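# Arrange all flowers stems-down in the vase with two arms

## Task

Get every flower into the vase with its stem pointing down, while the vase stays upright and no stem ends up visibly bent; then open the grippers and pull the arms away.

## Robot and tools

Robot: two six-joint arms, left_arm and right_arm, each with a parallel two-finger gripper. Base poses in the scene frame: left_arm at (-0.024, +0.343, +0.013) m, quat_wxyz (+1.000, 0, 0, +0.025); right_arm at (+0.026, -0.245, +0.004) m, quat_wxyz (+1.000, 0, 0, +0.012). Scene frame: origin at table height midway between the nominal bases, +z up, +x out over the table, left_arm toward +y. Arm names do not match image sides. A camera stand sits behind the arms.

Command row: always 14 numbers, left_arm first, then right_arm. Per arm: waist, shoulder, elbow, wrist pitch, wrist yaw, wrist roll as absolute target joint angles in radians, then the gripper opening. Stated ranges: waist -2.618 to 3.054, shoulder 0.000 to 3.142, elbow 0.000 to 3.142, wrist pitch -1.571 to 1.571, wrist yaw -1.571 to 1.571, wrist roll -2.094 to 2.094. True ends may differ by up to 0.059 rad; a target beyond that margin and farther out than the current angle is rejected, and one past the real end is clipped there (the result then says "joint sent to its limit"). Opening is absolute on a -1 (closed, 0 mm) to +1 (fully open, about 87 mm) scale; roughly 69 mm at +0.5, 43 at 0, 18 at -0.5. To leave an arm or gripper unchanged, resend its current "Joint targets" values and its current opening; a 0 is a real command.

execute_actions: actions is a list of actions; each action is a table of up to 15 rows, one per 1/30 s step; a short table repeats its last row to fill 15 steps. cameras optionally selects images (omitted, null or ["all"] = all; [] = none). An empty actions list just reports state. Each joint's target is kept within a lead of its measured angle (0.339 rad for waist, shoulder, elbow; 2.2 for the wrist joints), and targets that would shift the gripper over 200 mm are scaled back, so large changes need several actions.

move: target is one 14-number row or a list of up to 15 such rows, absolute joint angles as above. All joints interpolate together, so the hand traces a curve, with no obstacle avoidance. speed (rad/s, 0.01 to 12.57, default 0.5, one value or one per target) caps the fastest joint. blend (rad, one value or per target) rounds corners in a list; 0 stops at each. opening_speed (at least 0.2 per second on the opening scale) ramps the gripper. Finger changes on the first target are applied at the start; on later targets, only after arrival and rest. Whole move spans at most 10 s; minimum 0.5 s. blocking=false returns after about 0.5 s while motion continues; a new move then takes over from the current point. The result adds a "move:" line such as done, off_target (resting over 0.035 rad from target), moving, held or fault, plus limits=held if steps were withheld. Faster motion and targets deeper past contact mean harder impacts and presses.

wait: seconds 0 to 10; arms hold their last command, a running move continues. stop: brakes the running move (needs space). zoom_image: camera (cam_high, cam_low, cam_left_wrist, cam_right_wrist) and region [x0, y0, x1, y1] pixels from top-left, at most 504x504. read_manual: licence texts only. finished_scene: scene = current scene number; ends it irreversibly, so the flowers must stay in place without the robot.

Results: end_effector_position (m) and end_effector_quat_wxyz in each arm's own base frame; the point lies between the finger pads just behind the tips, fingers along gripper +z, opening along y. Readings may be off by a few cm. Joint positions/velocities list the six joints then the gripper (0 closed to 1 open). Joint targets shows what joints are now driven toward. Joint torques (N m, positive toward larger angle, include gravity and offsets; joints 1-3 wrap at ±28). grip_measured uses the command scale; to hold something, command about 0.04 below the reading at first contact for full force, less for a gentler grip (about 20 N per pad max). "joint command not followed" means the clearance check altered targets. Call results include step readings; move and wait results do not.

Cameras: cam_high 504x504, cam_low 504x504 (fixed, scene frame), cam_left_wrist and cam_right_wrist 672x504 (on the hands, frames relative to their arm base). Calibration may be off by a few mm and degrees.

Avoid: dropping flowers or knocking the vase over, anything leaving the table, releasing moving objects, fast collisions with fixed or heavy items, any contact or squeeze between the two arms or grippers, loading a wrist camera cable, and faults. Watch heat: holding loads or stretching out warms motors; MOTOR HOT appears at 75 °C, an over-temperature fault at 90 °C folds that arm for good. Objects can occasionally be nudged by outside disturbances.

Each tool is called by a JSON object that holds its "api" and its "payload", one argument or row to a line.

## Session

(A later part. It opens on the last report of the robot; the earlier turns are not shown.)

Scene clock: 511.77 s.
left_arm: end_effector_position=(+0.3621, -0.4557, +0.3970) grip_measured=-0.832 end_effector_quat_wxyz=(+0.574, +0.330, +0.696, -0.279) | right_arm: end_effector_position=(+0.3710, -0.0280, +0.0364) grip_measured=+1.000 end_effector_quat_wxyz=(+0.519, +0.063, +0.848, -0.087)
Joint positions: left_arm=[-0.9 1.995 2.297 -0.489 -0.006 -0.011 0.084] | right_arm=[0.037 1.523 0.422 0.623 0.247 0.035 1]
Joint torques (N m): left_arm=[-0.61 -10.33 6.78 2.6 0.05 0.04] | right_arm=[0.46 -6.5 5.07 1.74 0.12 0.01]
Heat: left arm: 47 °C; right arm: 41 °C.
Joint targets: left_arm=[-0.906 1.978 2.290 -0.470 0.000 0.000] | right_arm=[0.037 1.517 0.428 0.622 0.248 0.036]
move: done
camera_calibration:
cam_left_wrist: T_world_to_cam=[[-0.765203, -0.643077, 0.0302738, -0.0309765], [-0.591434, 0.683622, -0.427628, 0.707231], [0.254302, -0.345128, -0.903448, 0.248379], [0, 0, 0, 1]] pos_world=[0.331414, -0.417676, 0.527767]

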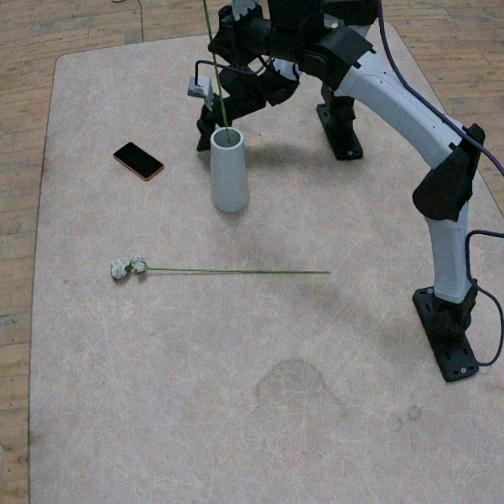

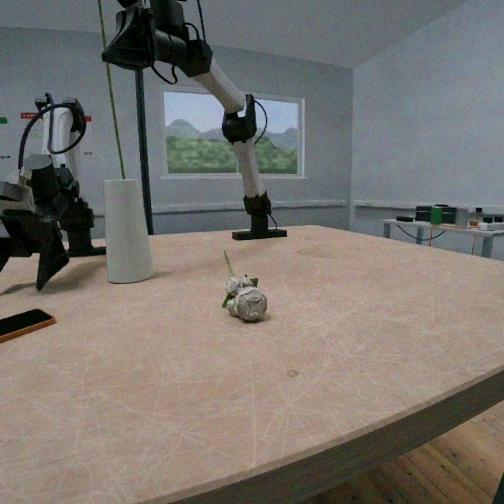

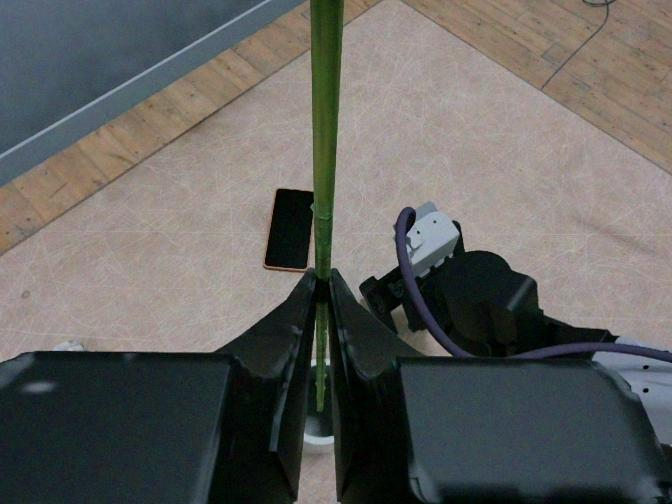

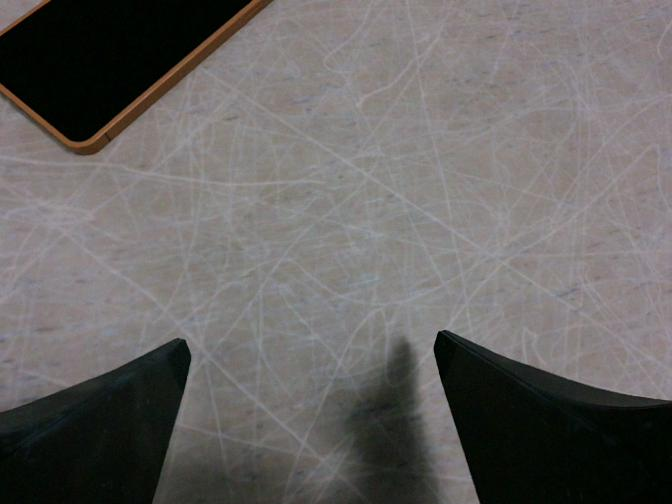

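{"api": "move", "payload": {
  "target": [
    [-0.904, 1.83, 1.705, -0.058, 0.0, 0.0, -1, 0.037, 1.517, 0.428, 0.622, 0.248, 0.036, 1.0],
    [-0.904, 1.826, 1.39, 0.265, 0.0, 0.0, -1, 0.037, 1.517, 0.428, 0.622, 0.248, 0.036, 1.0]
  ],
  "speed": 0.25,
  "blend": [0.08, 0]
}}

{"api": "zoom_image", "payload": {
  "camera": "cam_low",
  "region": [50, 100, 200, 300]
}}

{"api": "zoom_image", "payload": {
  "camera": "cam_high",
  "region": [150, 30, 400, 280]
}}

{"api": "zoom_image", "payload": {
  "camera": "cam_left_wrist",
  "region": [250, 240, 400, 470]
}}

Scene clock: 550.83 s.
left_arm: end_effector_position=(+0.3588, -0.4516, +0.2241) grip_measured=-0.832 end_effector_quat_wxyz=(+0.570, +0.331, +0.699, -0.277) | right_arm: end_effector_position=(+0.3710, -0.0280, +0.0364) grip_measured=+1.000 end_effector_quat_wxyz=(+0.519, +0.063, +0.848, -0.087)
Joint positions: left_arm=[-0.9 1.854 1.402 0.255 -0.006 -0.011 0.084] | right_arm=[0.037 1.523 0.422 0.623 0.247 0.035 1]
Joint torques (N m): left_arm=[-0.35 -10.88 7.38 2.5 0.03 0.05] | right_arm=[0.44 -6.5 5.09 1.73 0.11 0]
Heat: left arm: 52 °C; right arm: 41 °C.
Joint targets: left_arm=[-0.904 1.826 1.390 0.265 0.000 0.000] | right_arm=[0.037 1.517 0.428 0.622 0.248 0.036]
move: done
camera_calibration:
cam_left_wrist: T_world_to_cam=[[-0.765, -0.64333, 0.0300124, -0.0256655], [-0.59425, 0.687139, -0.41798, 0.62901], [0.248276, -0.337589, -0.907961, 0.100965], [0, 0, 0, 1]] pos_world=[0.329088, -0.414644, 0.355356]

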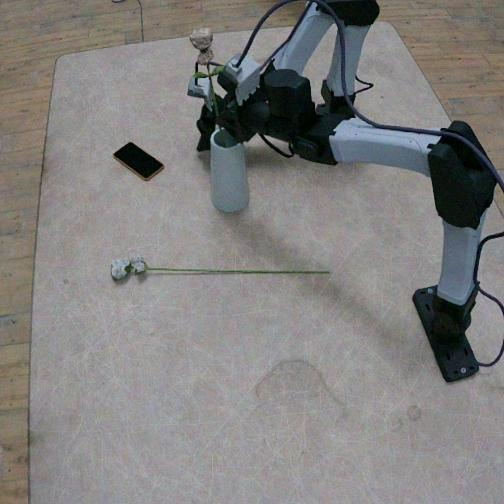

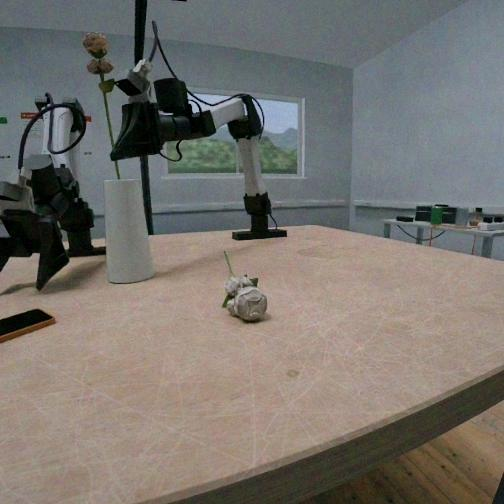

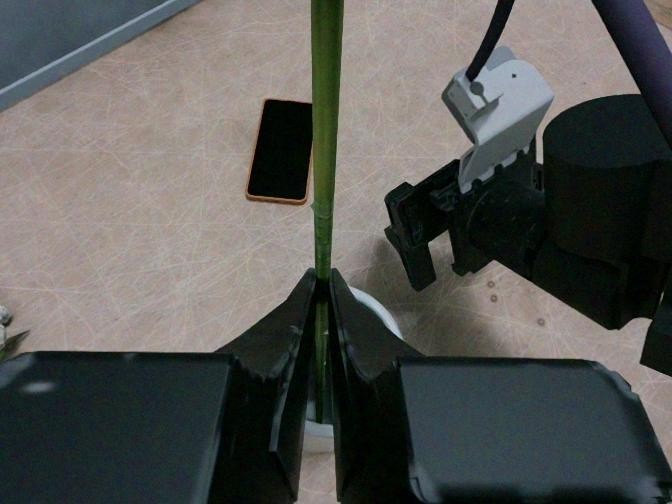

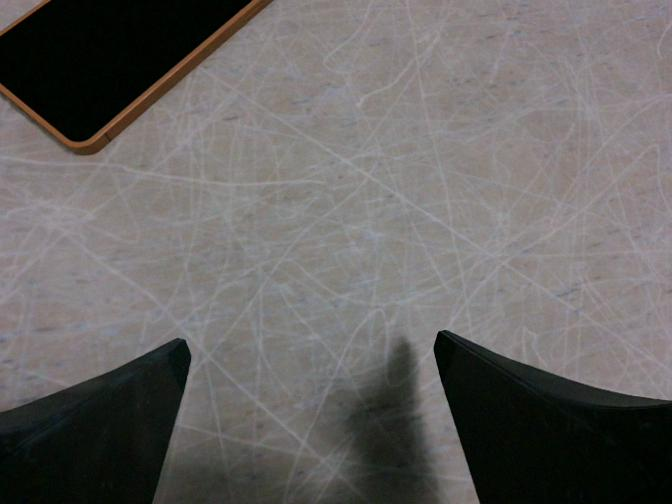

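Scaled by 2.520 from the camera's 504x504 image, which has a finer 720x720 frame.

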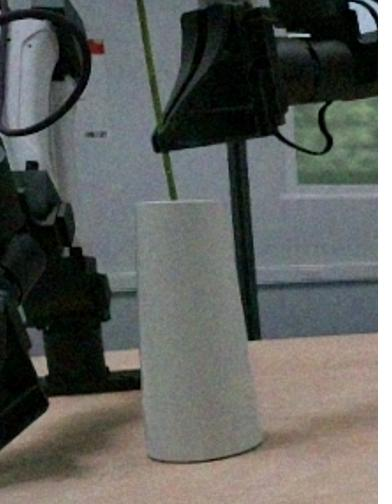

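Scaled by 2.016 from the camera's 504x504 image, which has a finer 720x720 frame.

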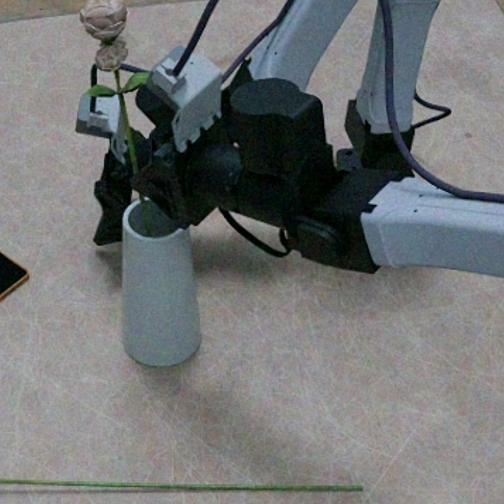

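Scaled by 2.191 from the camera's 672x504 image, which has a finer 960x720 frame.

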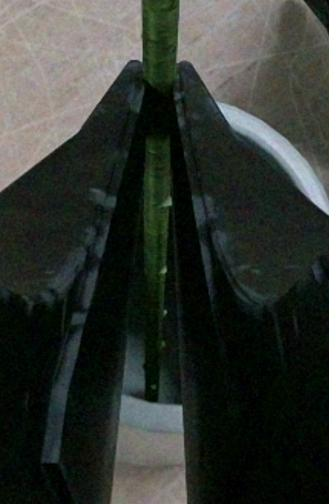

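{"api": "move", "payload": {
  "target": [-0.904, 1.828, 1.328, 0.335, 0.0, 0.0, -1, 0.037, 1.517, 0.428, 0.622, 0.248, 0.036, 1.0],
  "speed": 0.1
}}

{"api": "zoom_image", "payload": {
  "camera": "cam_low",
  "region": [50, 0, 200, 300]
}}

{"api": "zoom_image", "payload": {
  "camera": "cam_left_wrist",
  "region": [250, 240, 400, 470]
}}

Scene clock: 582.33 s.
left_arm: end_effector_position=(+0.3586, -0.4514, +0.2233) grip_measured=-0.832 end_effector_quat_wxyz=(+0.586, +0.325, +0.685, -0.285) | right_arm: end_effector_position=(+0.3710, -0.0280, +0.0364) grip_measured=+1.000 end_effector_quat_wxyz=(+0.519, +0.063, +0.848, -0.087)
Joint positions: left_arm=[-0.9 1.849 1.346 0.353 -0.006 -0.011 0.084] | right_arm=[0.037 1.523 0.422 0.623 0.247 0.035 1]
Joint torques (N m): left_arm=[-0.35 -10.28 6.67 2.17 0.02 0.06] | right_arm=[0.46 -6.54 5.07 1.73 0.11 0.01]
Heat: left arm: 54 °C; right arm: 41 °C.
Joint targets: left_arm=[-0.904 1.828 1.328 0.335 0.000 0.000] | right_arm=[0.037 1.517 0.428 0.622 0.248 0.036]
move: done
camera_calibration:
cam_left_wrist: T_world_to_cam=[[-0.765912, -0.642185, 0.0312682, -0.0251209], [-0.581314, 0.670896, -0.460405, 0.625879], [0.274687, -0.370806, -0.887158, 0.0713128], [0, 0, 0, 1]] pos_world=[0.325003, -0.409589, 0.352209]

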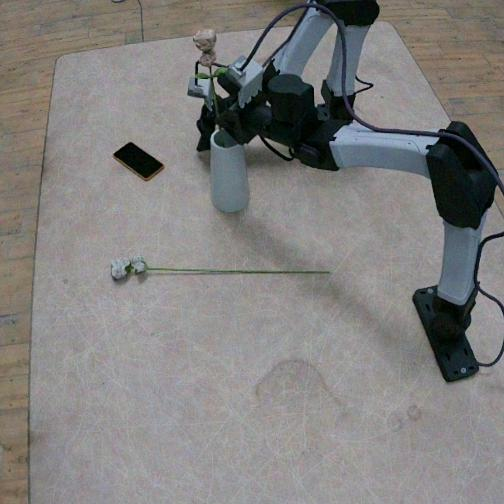

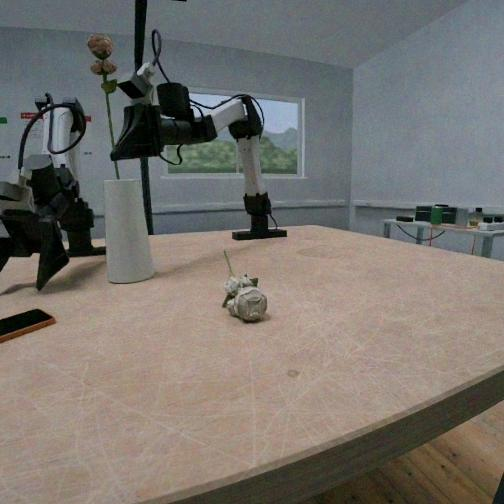

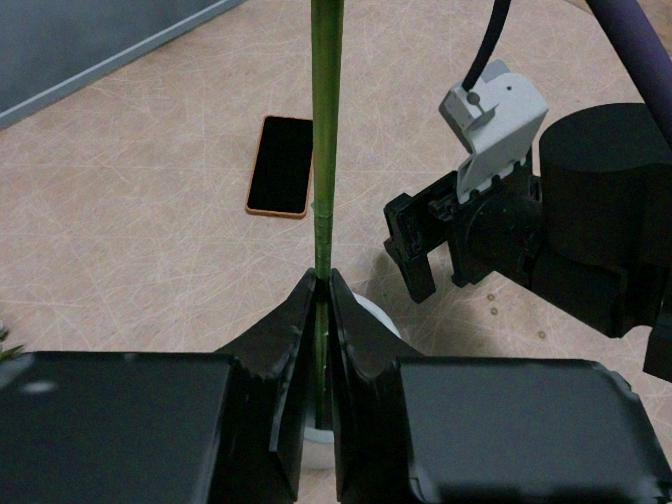

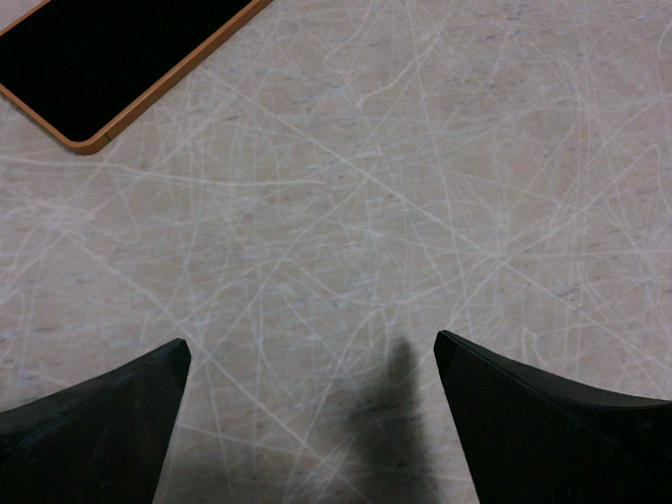

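Scaled by 1.680 from the camera's 504x504 image, which has a finer 720x720 frame.

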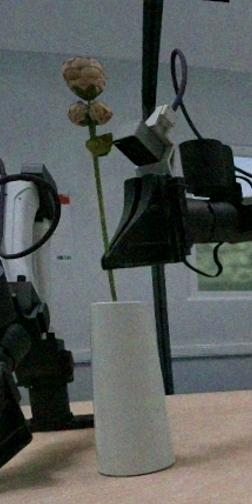

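Scaled by 2.191 from the camera's 672x504 image, which has a finer 960x720 frame.

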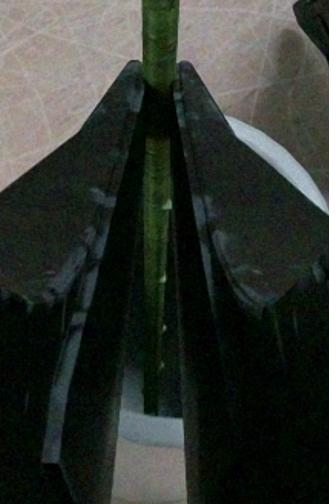

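{"api": "move", "payload": {
  "target": [-0.904, 1.828, 1.315, 0.31, 0.0, 0.0, -1, 0.037, 1.517, 0.428, 0.622, 0.248, 0.036, 1.0],
  "speed": 0.1,
  "cameras": ["cam_low"]
}}

Scene clock: 601.73 s.
left_arm: end_effector_position=(+0.3576, -0.4501, +0.2227) grip_measured=-0.832 end_effector_quat_wxyz=(+0.586, +0.325, +0.685, -0.285) | right_arm: end_effector_position=(+0.3710, -0.0280, +0.0364) grip_measured=+1.000 end_effector_quat_wxyz=(+0.519, +0.063, +0.848, -0.087)
Joint positions: left_arm=[-0.9 1.844 1.338 0.354 -0.006 -0.011 0.084] | right_arm=[0.037 1.523 0.422 0.623 0.247 0.035 1]
Joint torques (N m): left_arm=[-0.36 -9.87 6.08 1.85 0.03 0.05] | right_arm=[0.46 -6.52 5.04 1.73 0.12 0.01]
Heat: left arm: 56 °C; right arm: 41 °C.
Joint targets: left_arm=[-0.904 1.828 1.315 0.310 0.000 0.000] | right_arm=[0.037 1.517 0.428 0.622 0.248 0.036]
move: off_target (left_arm); left_arm: the wrist pitch is farthest, 0.044 rad from its target
Images, in order (width x height): cam_low 504x504.

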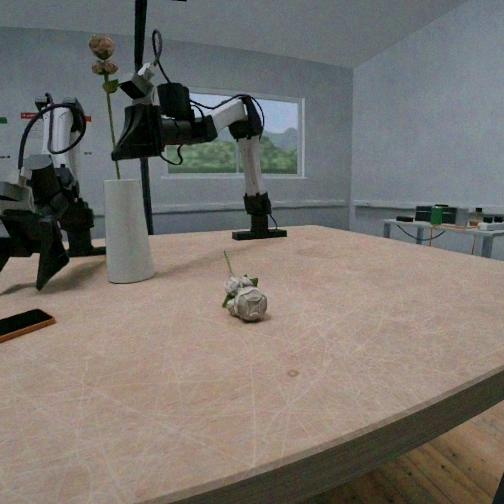

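{"api": "move", "payload": {
  "target": [
    [-0.904, 1.828, 1.325, 0.335, 0.0, 0.0, -1, 0.037, 1.517, 0.428, 0.622, 0.248, 0.036, 1.0],
    [-0.904, 1.828, 1.325, 0.335, 0.0, 0.0, -0.3, 0.037, 1.517, 0.428, 0.622, 0.248, 0.036, 1.0]
  ],
  "speed": 0.1,
  "opening_speed": 0.4
}}

Scene clock: 626.70 s.
left_arm: end_effector_position=(+0.3566, -0.4488, +0.2176) grip_measured=-0.300 end_effector_quat_wxyz=(+0.580, +0.327, +0.691, -0.282) | right_arm: end_effector_position=(+0.3710, -0.0280, +0.0364) grip_measured=+1.000 end_effector_quat_wxyz=(+0.519, +0.063, +0.848, -0.087)
Joint positions: left_arm=[-0.9 1.844 1.334 0.341 -0.006 -0.011 0.35] | right_arm=[0.037 1.523 0.422 0.623 0.247 0.035 1]
Joint torques (N m): left_arm=[-0.32 -9.83 7.38 2.33 0.03 0.06] | right_arm=[0.5 -6.52 5.11 1.72 0.11 0.01]
Heat: left arm: 57 °C; right arm: 41 °C.
Joint targets: left_arm=[-0.904 1.828 1.325 0.335 0.000 0.000] | right_arm=[0.037 1.517 0.428 0.622 0.248 0.036]
move: done
camera_calibration:
cam_left_wrist: T_world_to_cam=[[-0.765564, -0.642624, 0.0307396, -0.0250776], [-0.586523, 0.6775, -0.44383, 0.621578], [0.26439, -0.35781, -0.895584, 0.0791004], [0, 0, 0, 1]] pos_world=[0.324458, -0.408932, 0.347487]

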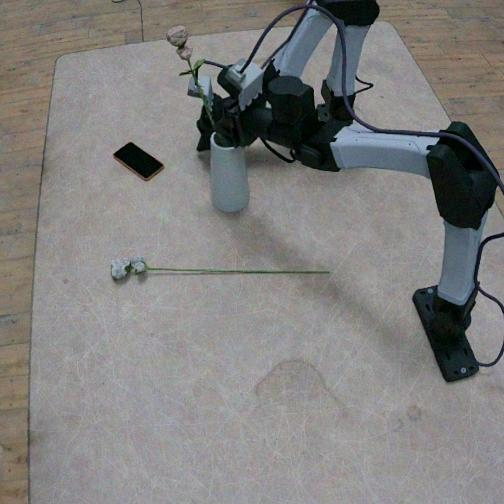

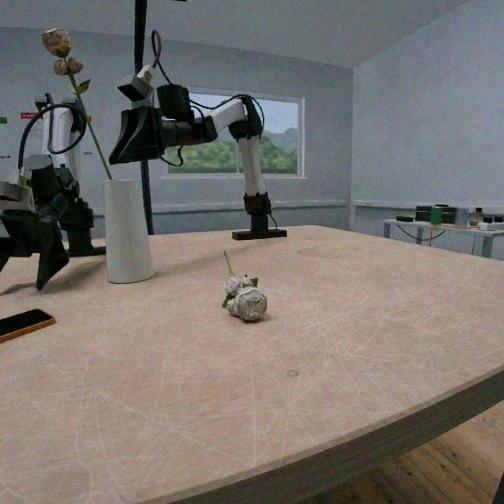

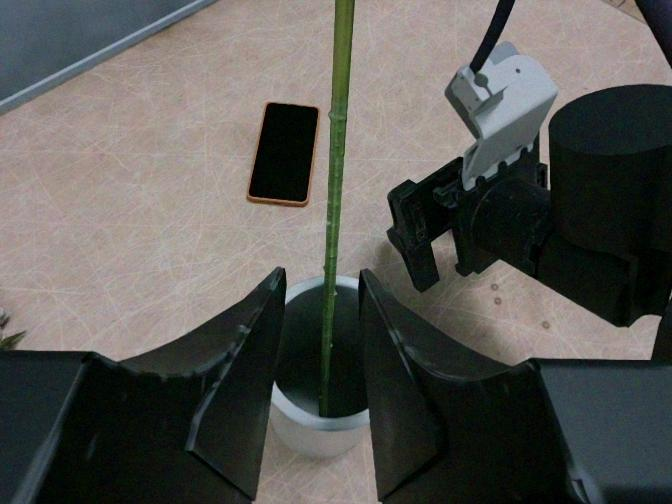

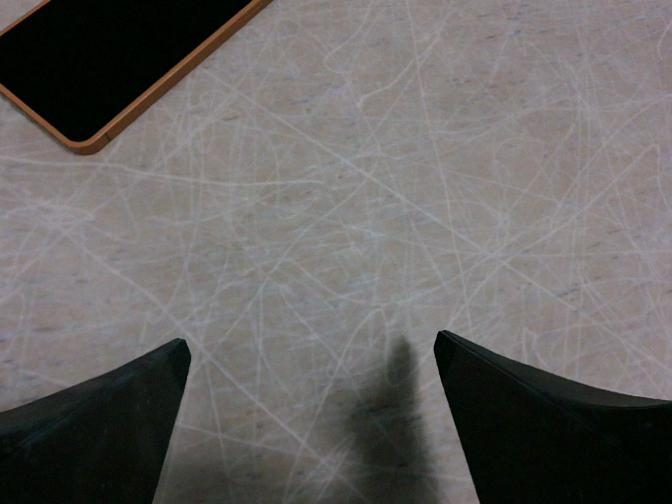

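{"api": "move", "payload": {
  "target": [
    [-0.904, 1.438, 0.951, 0.336, 0.0, 0.0, -0.3, -0.4, 1.517, 0.428, 0.622, 0.0, 0.0, 1.0],
    [0.2, 1.3, 0.6, 0.5, 0.0, 0.0, 0.0, -0.4, 1.2, 2.1, -0.97, 0.0, 0.0, 0.2],
    [0.2, 1.3, 0.6, 0.5, 0.0, 0.0, 0.0, 0.8, 1.2, 2.1, -0.97, 0.0, 0.5, 0.2]
  ],
  "speed": [0.4, 0.6, 0.6],
  "blend": [0.05, 0.05, 0],
  "opening_speed": 1.0
}}

Scene clock: 721.10 s.
left_arm: end_effector_position=(+0.4049, +0.0809, +0.1581) grip_measured=+0.000 end_effector_quat_wxyz=(+0.620, -0.082, +0.778, +0.059) | right_arm: end_effector_position=(+0.1830, +0.2102, +0.5351) grip_measured=+0.200 end_effector_quat_wxyz=(+0.551, -0.105, +0.722, +0.406)
Joint positions: left_arm=[0.197 1.319 0.609 0.484 -0.004 -0.01 0.5] | right_arm=[0.793 1.199 2.091 -0.956 0.014 0.491 0.6]
Joint torques (N m): left_arm=[0.38 -5.59 7.06 2.57 0.02 0.03] | right_arm=[1.14 -0.75 4.14 1.68 -0.13 0.05]
Heat: left arm: 57 °C; right arm: 41 °C.
Joint targets: left_arm=[0.200 1.300 0.600 0.500 0.000 0.000] | right_arm=[0.800 1.200 2.100 -0.970 0.000 0.500]
move: done; blend cut to 0 rad at target 2
camera_calibration:
cam_left_wrist: T_world_to_cam=[[0.222465, -0.974503, 0.0292138, -0.018732], [-0.894617, -0.215955, -0.391183, 0.453375], [0.387518, 0.0608895, -0.919849, 0.122659], [0, 0, 0, 1]] pos_world=[0.362232, 0.0721859, 0.290728]
cam_right_wrist: T_world_to_cam=[[0.564052, -0.688483, -0.455891, 0.280569], [-0.772894, -0.245861, -0.584968, 0.540686], [0.290655, 0.682308, -0.670802, 0.304676], [0, 0, 0, 1]] pos_world=[0.171081, 0.118218, 0.648571]

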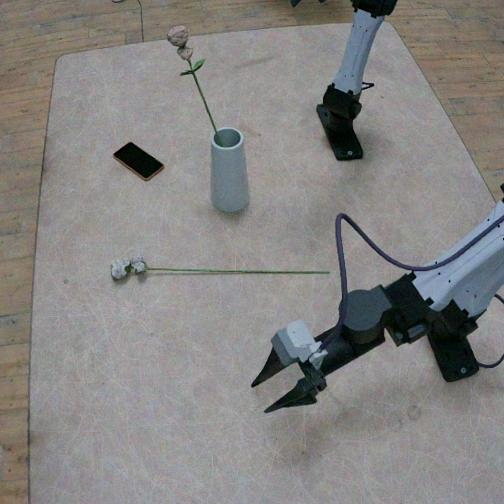

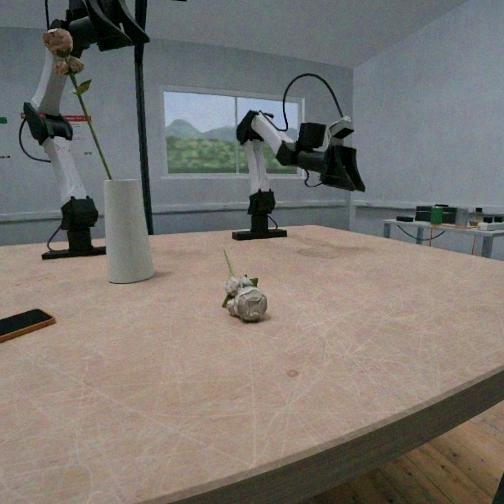

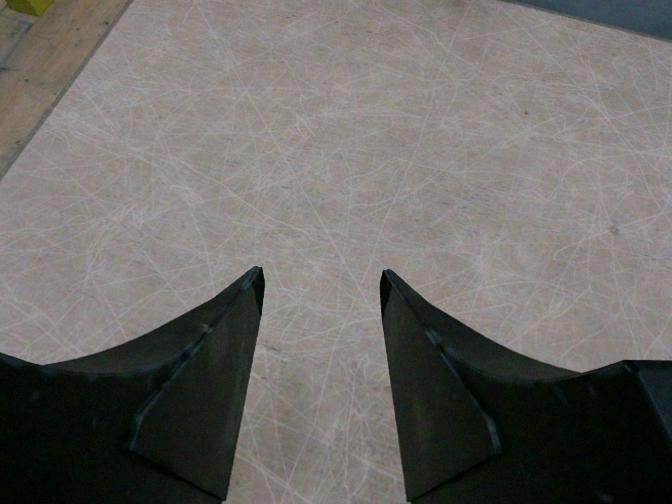

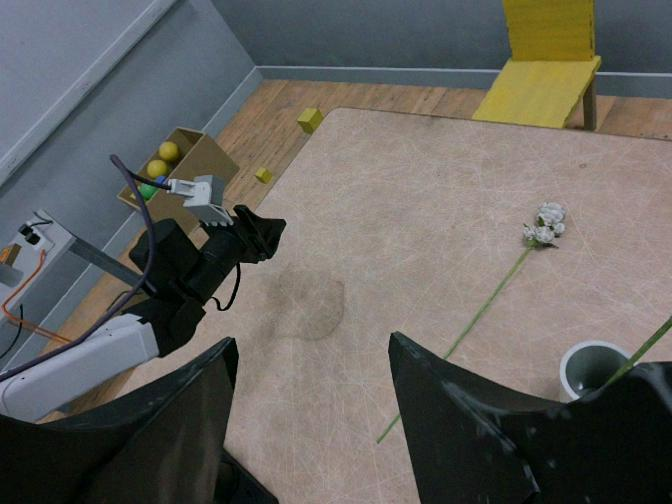

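{"api": "move", "payload": {
  "target": [0.2, 1.3, 0.6, 0.5, 0.0, 0.0, 0.0, 0.8, 2.1813, 1.9395, -0.729, 0.0, 0.99, 0.2],
  "speed": 0.6
}}

Scene clock: 798.30 s.
left_arm: end_effector_position=(+0.4049, +0.0809, +0.1581) grip_measured=+0.000 end_effector_quat_wxyz=(+0.620, -0.082, +0.778, +0.059) | right_arm: end_effector_position=(+0.3582, +0.4096, +0.1063) grip_measured=+0.200 end_effector_quat_wxyz=(+0.187, +0.091, +0.953, +0.219)
Joint positions: left_arm=[0.197 1.319 0.609 0.484 -0.004 -0.01 0.5] | right_arm=[0.793 2.186 1.941 -0.741 0.013 0.98 0.6]
Joint torques (N m): left_arm=[0.32 -5.61 7.15 2.59 0.02 0.05] | right_arm=[1.17 -14.64 5.63 1.37 -0.05 0.07]
Heat: left arm: 50 °C; right arm: 42 °C.
Joint targets: left_arm=[0.200 1.300 0.600 0.500 0.000 0.000] | right_arm=[0.800 2.181 1.940 -0.729 0.000 0.990]
move: done
camera_calibration:
cam_left_wrist: T_world_to_cam=[[0.222465, -0.974503, 0.0292138, -0.018732], [-0.894617, -0.215955, -0.391183, 0.453375], [0.387518, 0.0608895, -0.919849, 0.122659], [0, 0, 0, 1]] pos_world=[0.362232, 0.0721859, 0.290728]
cam_right_wrist: T_world_to_cam=[[-0.102674, -0.909082, -0.403768, 0.447111], [-0.93438, -0.0510755, 0.352599, 0.352628], [-0.341164, 0.413475, -0.844183, 0.184955], [0, 0, 0, 1]] pos_world=[0.438495, 0.347996, 0.212329]

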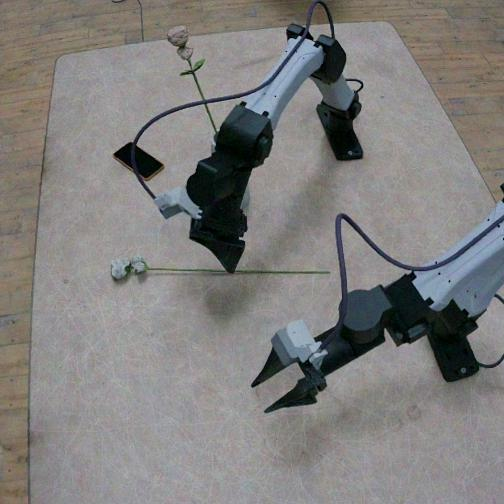

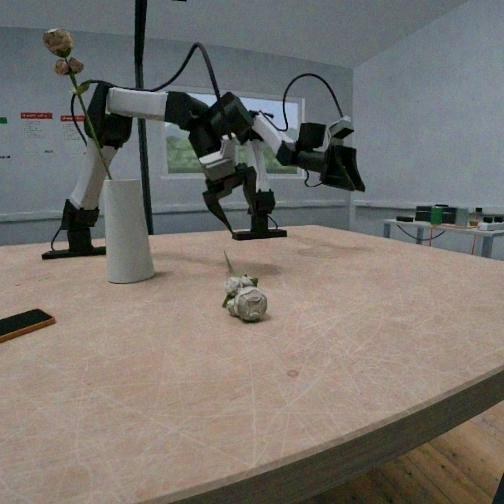

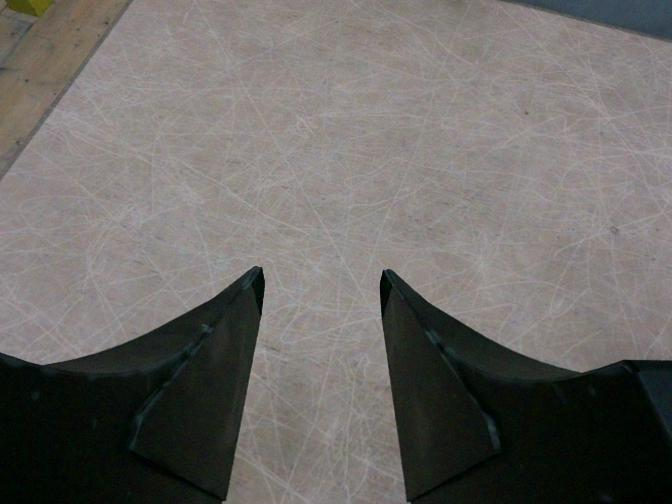

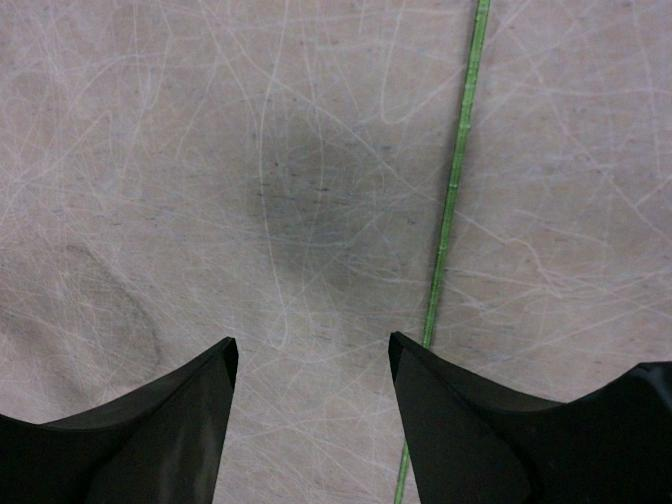

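{"api": "zoom_image", "payload": {
  "camera": "cam_high",
  "region": [150, 180, 350, 300]
}}

{"api": "zoom_image", "payload": {
  "camera": "cam_low",
  "region": [150, 120, 350, 340]
}}

Scaled by 2.520 from the camera's 504x504 image, which has a finer 720x720 frame.

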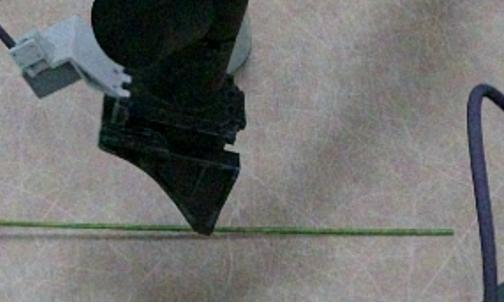

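Scaled by 2.291 from the camera's 504x504 image, which has a finer 720x720 frame.

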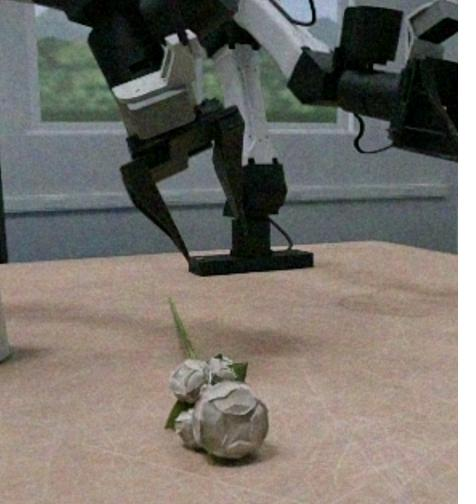

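{"api": "move", "payload": {
  "target": [0.2, 1.3, 0.6, 0.5, 0.0, 0.0, 0.0, 0.823, 2.5173, 2.4099, -1.1034, 0.0, 1.03, 0.0],
  "speed": 0.4
}}

{"api": "zoom_image", "payload": {
  "camera": "cam_high",
  "region": [150, 180, 350, 300]
}}

{"api": "zoom_image", "payload": {
  "camera": "cam_low",
  "region": [150, 120, 350, 340]
}}

Scene clock: 887.17 s.
left_arm: end_effector_position=(+0.4049, +0.0809, +0.1581) grip_measured=+0.000 end_effector_quat_wxyz=(+0.620, -0.082, +0.778, +0.059) | right_arm: end_effector_position=(+0.3554, +0.4261, +0.0619) grip_measured=+0.000 end_effector_quat_wxyz=(+0.119, +0.101, +0.977, +0.145)
Joint positions: left_arm=[0.197 1.319 0.609 0.484 -0.004 -0.01 0.5] | right_arm=[0.816 2.502 2.386 -1.078 0.013 1.02 0.5]
Joint torques (N m): left_arm=[0.29 -5.65 7.19 2.57 0.02 0.04] | right_arm=[1.11 -14.67 7.24 0.71 -0.06 0.1]
Heat: left arm: 52 °C; right arm: 49 °C.
Joint targets: left_arm=[0.200 1.300 0.600 0.500 0.000 0.000] | right_arm=[0.823 2.517 2.410 -1.104 0.000 1.030]
move: done
camera_calibration:
cam_left_wrist: T_world_to_cam=[[0.222465, -0.974503, 0.0292138, -0.018732], [-0.894617, -0.215955, -0.391183, 0.453375], [0.387518, 0.0608895, -0.919849, 0.122659], [0, 0, 0, 1]] pos_world=[0.362232, 0.0721859, 0.290728]
cam_right_wrist: T_world_to_cam=[[-0.166064, -0.952424, -0.25556, 0.475726], [-0.867898, 0.0181255, 0.496412, 0.30454], [-0.468163, 0.304236, -0.829617, 0.23039], [0, 0, 0, 1]] pos_world=[0.45117, 0.37748, 0.161535]

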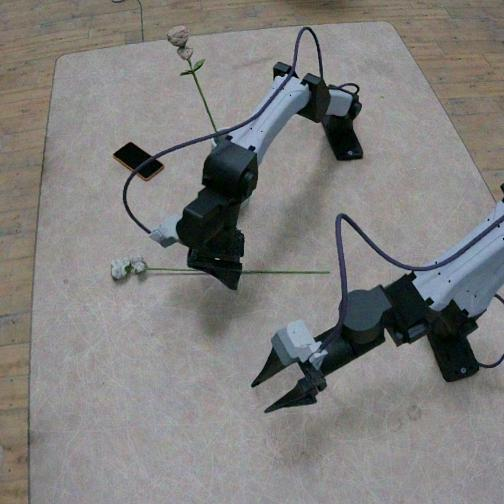

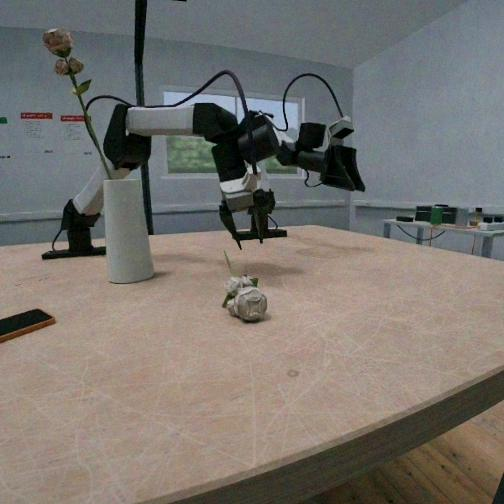

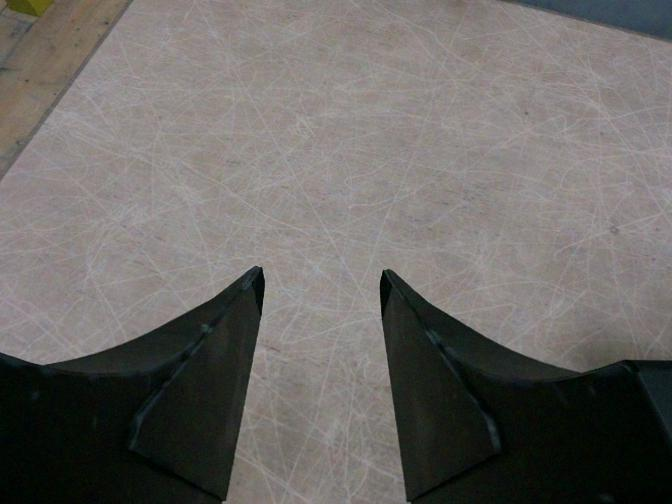

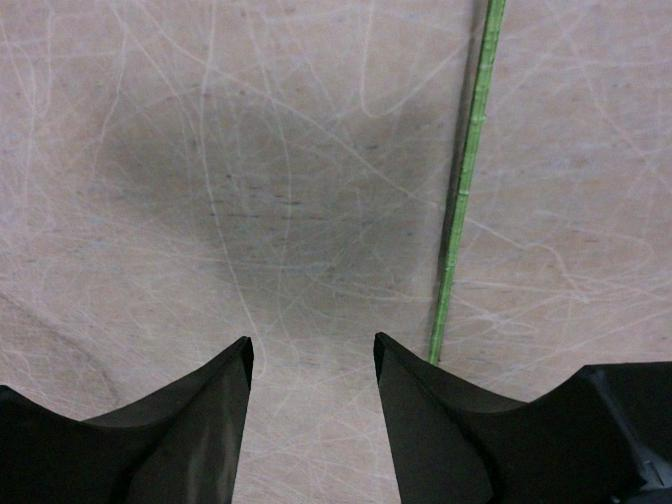

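Scaled by 2.520 from the camera's 504x504 image, which has a finer 720x720 frame.

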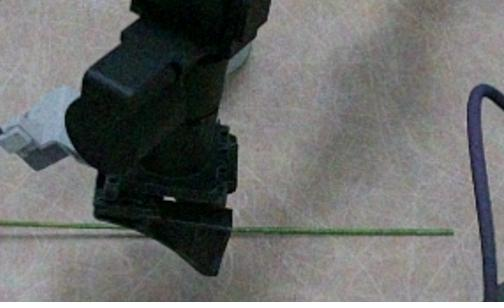

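Scaled by 2.291 from the camera's 504x504 image, which has a finer 720x720 frame.

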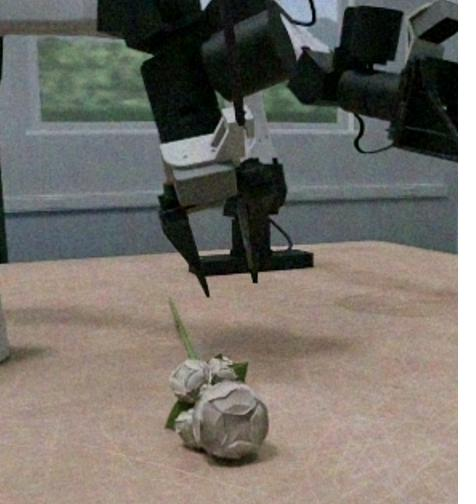

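{"api": "move", "payload": {
  "target": [0.2, 1.3, 0.6, 0.5, 0.0, 0.0, 0.0, 0.773, 2.374, 2.08, -0.935, 0.0, 1.04, 0.0],
  "speed": 0.3
}}

{"api": "zoom_image", "payload": {
  "camera": "cam_low",
  "region": [150, 120, 350, 340]
}}

Scene clock: 949.87 s.
left_arm: end_effector_position=(+0.4049, +0.0809, +0.1581) grip_measured=+0.000 end_effector_quat_wxyz=(+0.620, -0.082, +0.778, +0.059) | right_arm: end_effector_position=(+0.3481, +0.3904, +0.0202) grip_measured=+0.000 end_effector_quat_wxyz=(+0.096, +0.125, +0.981, +0.112)
Joint positions: left_arm=[0.197 1.319 0.609 0.484 -0.004 -0.01 0.5] | right_arm=[0.779 2.42 2.091 -0.945 0.013 1.029 0.5]
Joint torques (N m): left_arm=[0.4 -5.68 7.12 2.57 0.01 0.05] | right_arm=[-0.12 -19.89 4.62 0.92 -0.04 0.11]
Heat: left arm: 53 °C; right arm: 59 °C.
Joint targets: left_arm=[0.200 1.300 0.600 0.500 0.000 0.000] | right_arm=[0.773 2.374 2.080 -0.935 0.000 1.040]
move: off_target (right_arm); right_arm: the shoulder is farthest, 0.046 rad from its target
camera_calibration:
cam_left_wrist: T_world_to_cam=[[0.222465, -0.974503, 0.0292138, -0.018732], [-0.894617, -0.215955, -0.391183, 0.453375], [0.387518, 0.0608895, -0.919849, 0.122659], [0, 0, 0, 1]] pos_world=[0.362232, 0.0721859, 0.290728]
cam_right_wrist: T_world_to_cam=[[-0.223391, -0.955672, -0.1918, 0.449871], [-0.835165, 0.0862036, 0.543201, 0.280699], [-0.502588, 0.281531, -0.817401, 0.223859], [0, 0, 0, 1]] pos_world=[0.447436, 0.342709, 0.116792]

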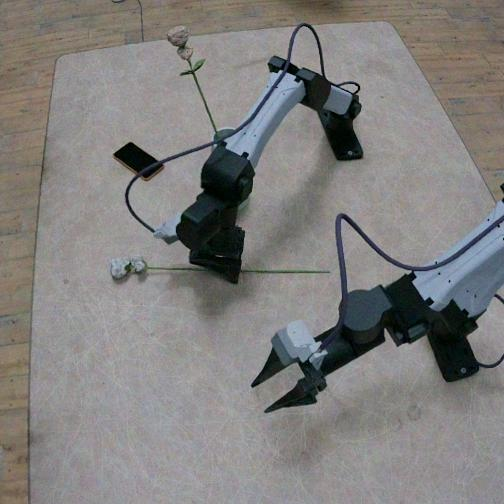

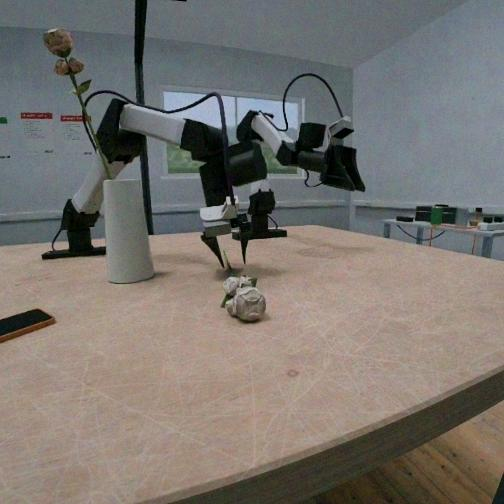

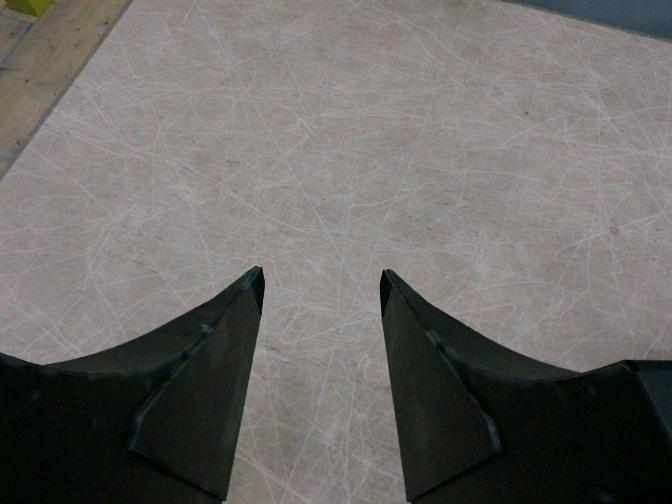

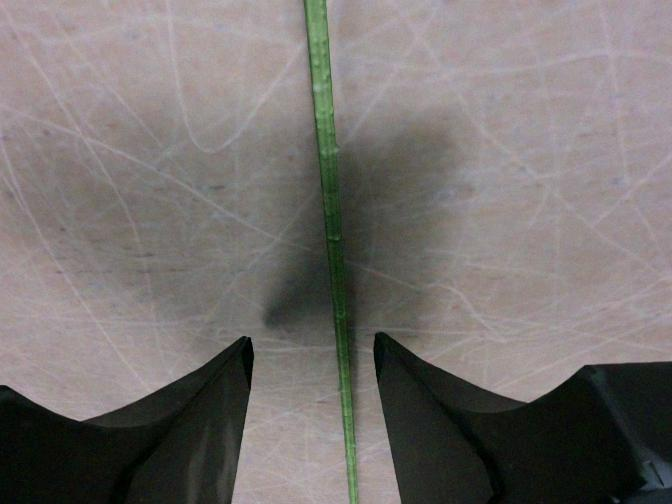

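Scaled by 2.291 from the camera's 504x504 image, which has a finer 720x720 frame.

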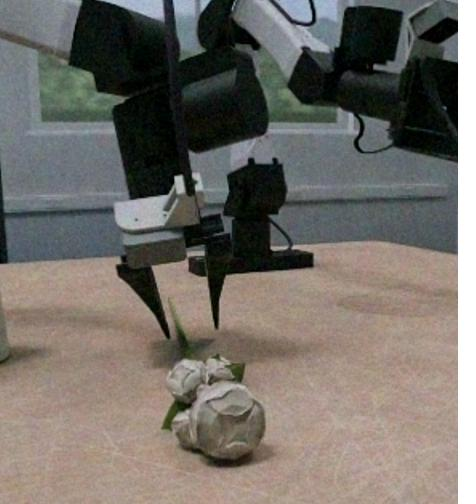

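{"api": "move", "payload": {
  "target": [
    [0.2, 1.3, 0.6, 0.5, 0.0, 0.0, 0.0, 0.764, 2.376, 2.041, -0.906, 0.0, 1.03, 0.0],
    [0.2, 1.3, 0.6, 0.5, 0.0, 0.0, 0.0, 0.764, 2.376, 2.041, -0.906, 0.0, 1.03, -0.5]
  ],
  "speed": 0.15,
  "opening_speed": 0.6
}}

{"api": "zoom_image", "payload": {
  "camera": "cam_low",
  "region": [150, 120, 350, 340]
}}

Scene clock: 980.73 s.
left_arm: end_effector_position=(+0.4049, +0.0809, +0.1581) grip_measured=+0.000 end_effector_quat_wxyz=(+0.620, -0.082, +0.778, +0.059) | right_arm: end_effector_position=(+0.3490, +0.3868, +0.0161) grip_measured=-0.500 end_effector_quat_wxyz=(+0.096, +0.128, +0.980, +0.114)
Joint positions: left_arm=[0.197 1.319 0.609 0.484 -0.004 -0.01 0.5] | right_arm=[0.771 2.408 2.052 -0.915 0.009 1.029 0.25]
Joint torques (N m): left_arm=[0.32 -5.65 7.16 2.56 0.01 0.06] | right_arm=[-0.28 -18.47 4.55 0.92 -0.01 -0.02]
Heat: left arm: 54 °C; right arm: 74 °C.
Joint targets: left_arm=[0.200 1.300 0.600 0.500 0.000 0.000] | right_arm=[0.764 2.376 2.041 -0.906 0.000 1.030]
move: done
camera_calibration:
cam_left_wrist: T_world_to_cam=[[0.222465, -0.974503, 0.0292138, -0.018732], [-0.894617, -0.215955, -0.391183, 0.453375], [0.387518, 0.0608895, -0.919849, 0.122659], [0, 0, 0, 1]] pos_world=[0.362232, 0.0721859, 0.290728]
cam_right_wrist: T_world_to_cam=[[-0.229479, -0.953458, -0.195593, 0.447116], [-0.834567, 0.0893465, 0.543613, 0.282572], [-0.500837, 0.287983, -0.816228, 0.218885], [0, 0, 0, 1]] pos_world=[0.448054, 0.338025, 0.112503]

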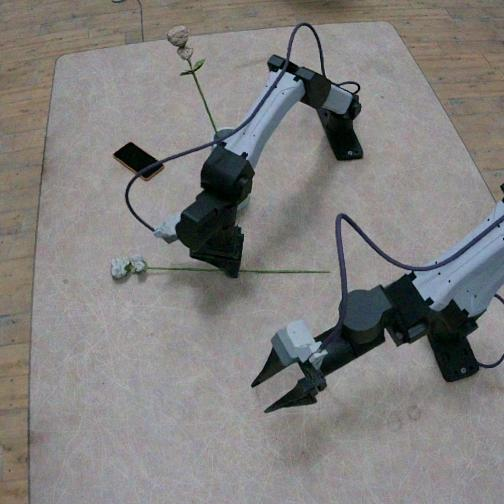

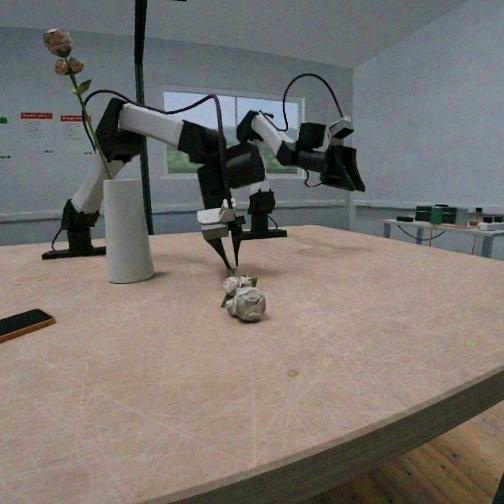

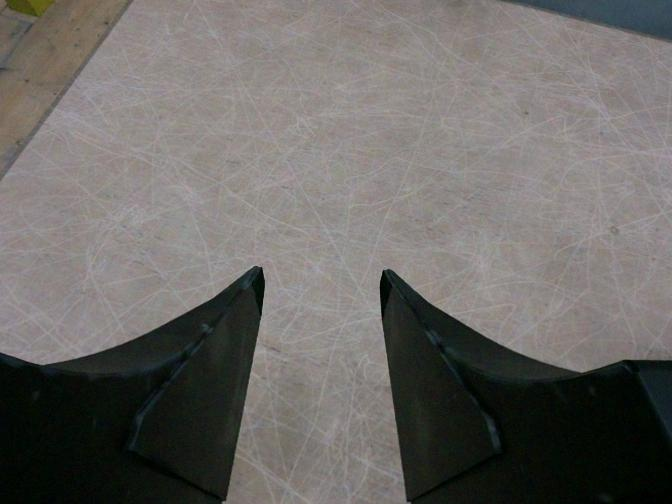

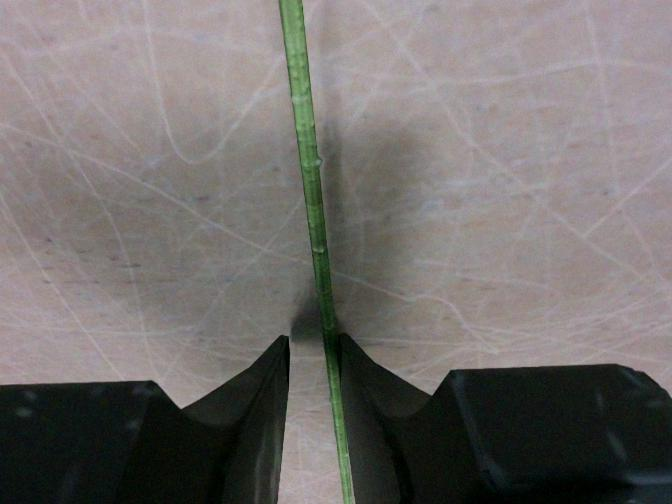

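Scaled by 2.291 from the camera's 504x504 image, which has a finer 720x720 frame.

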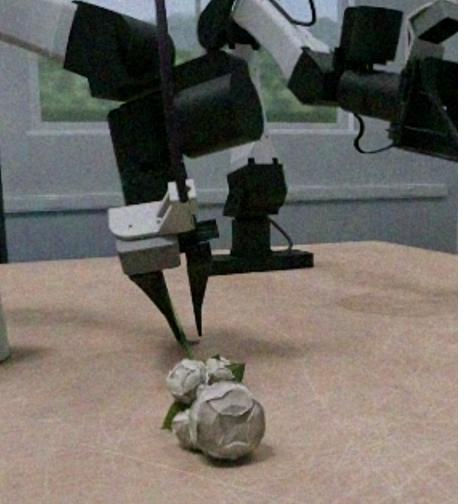

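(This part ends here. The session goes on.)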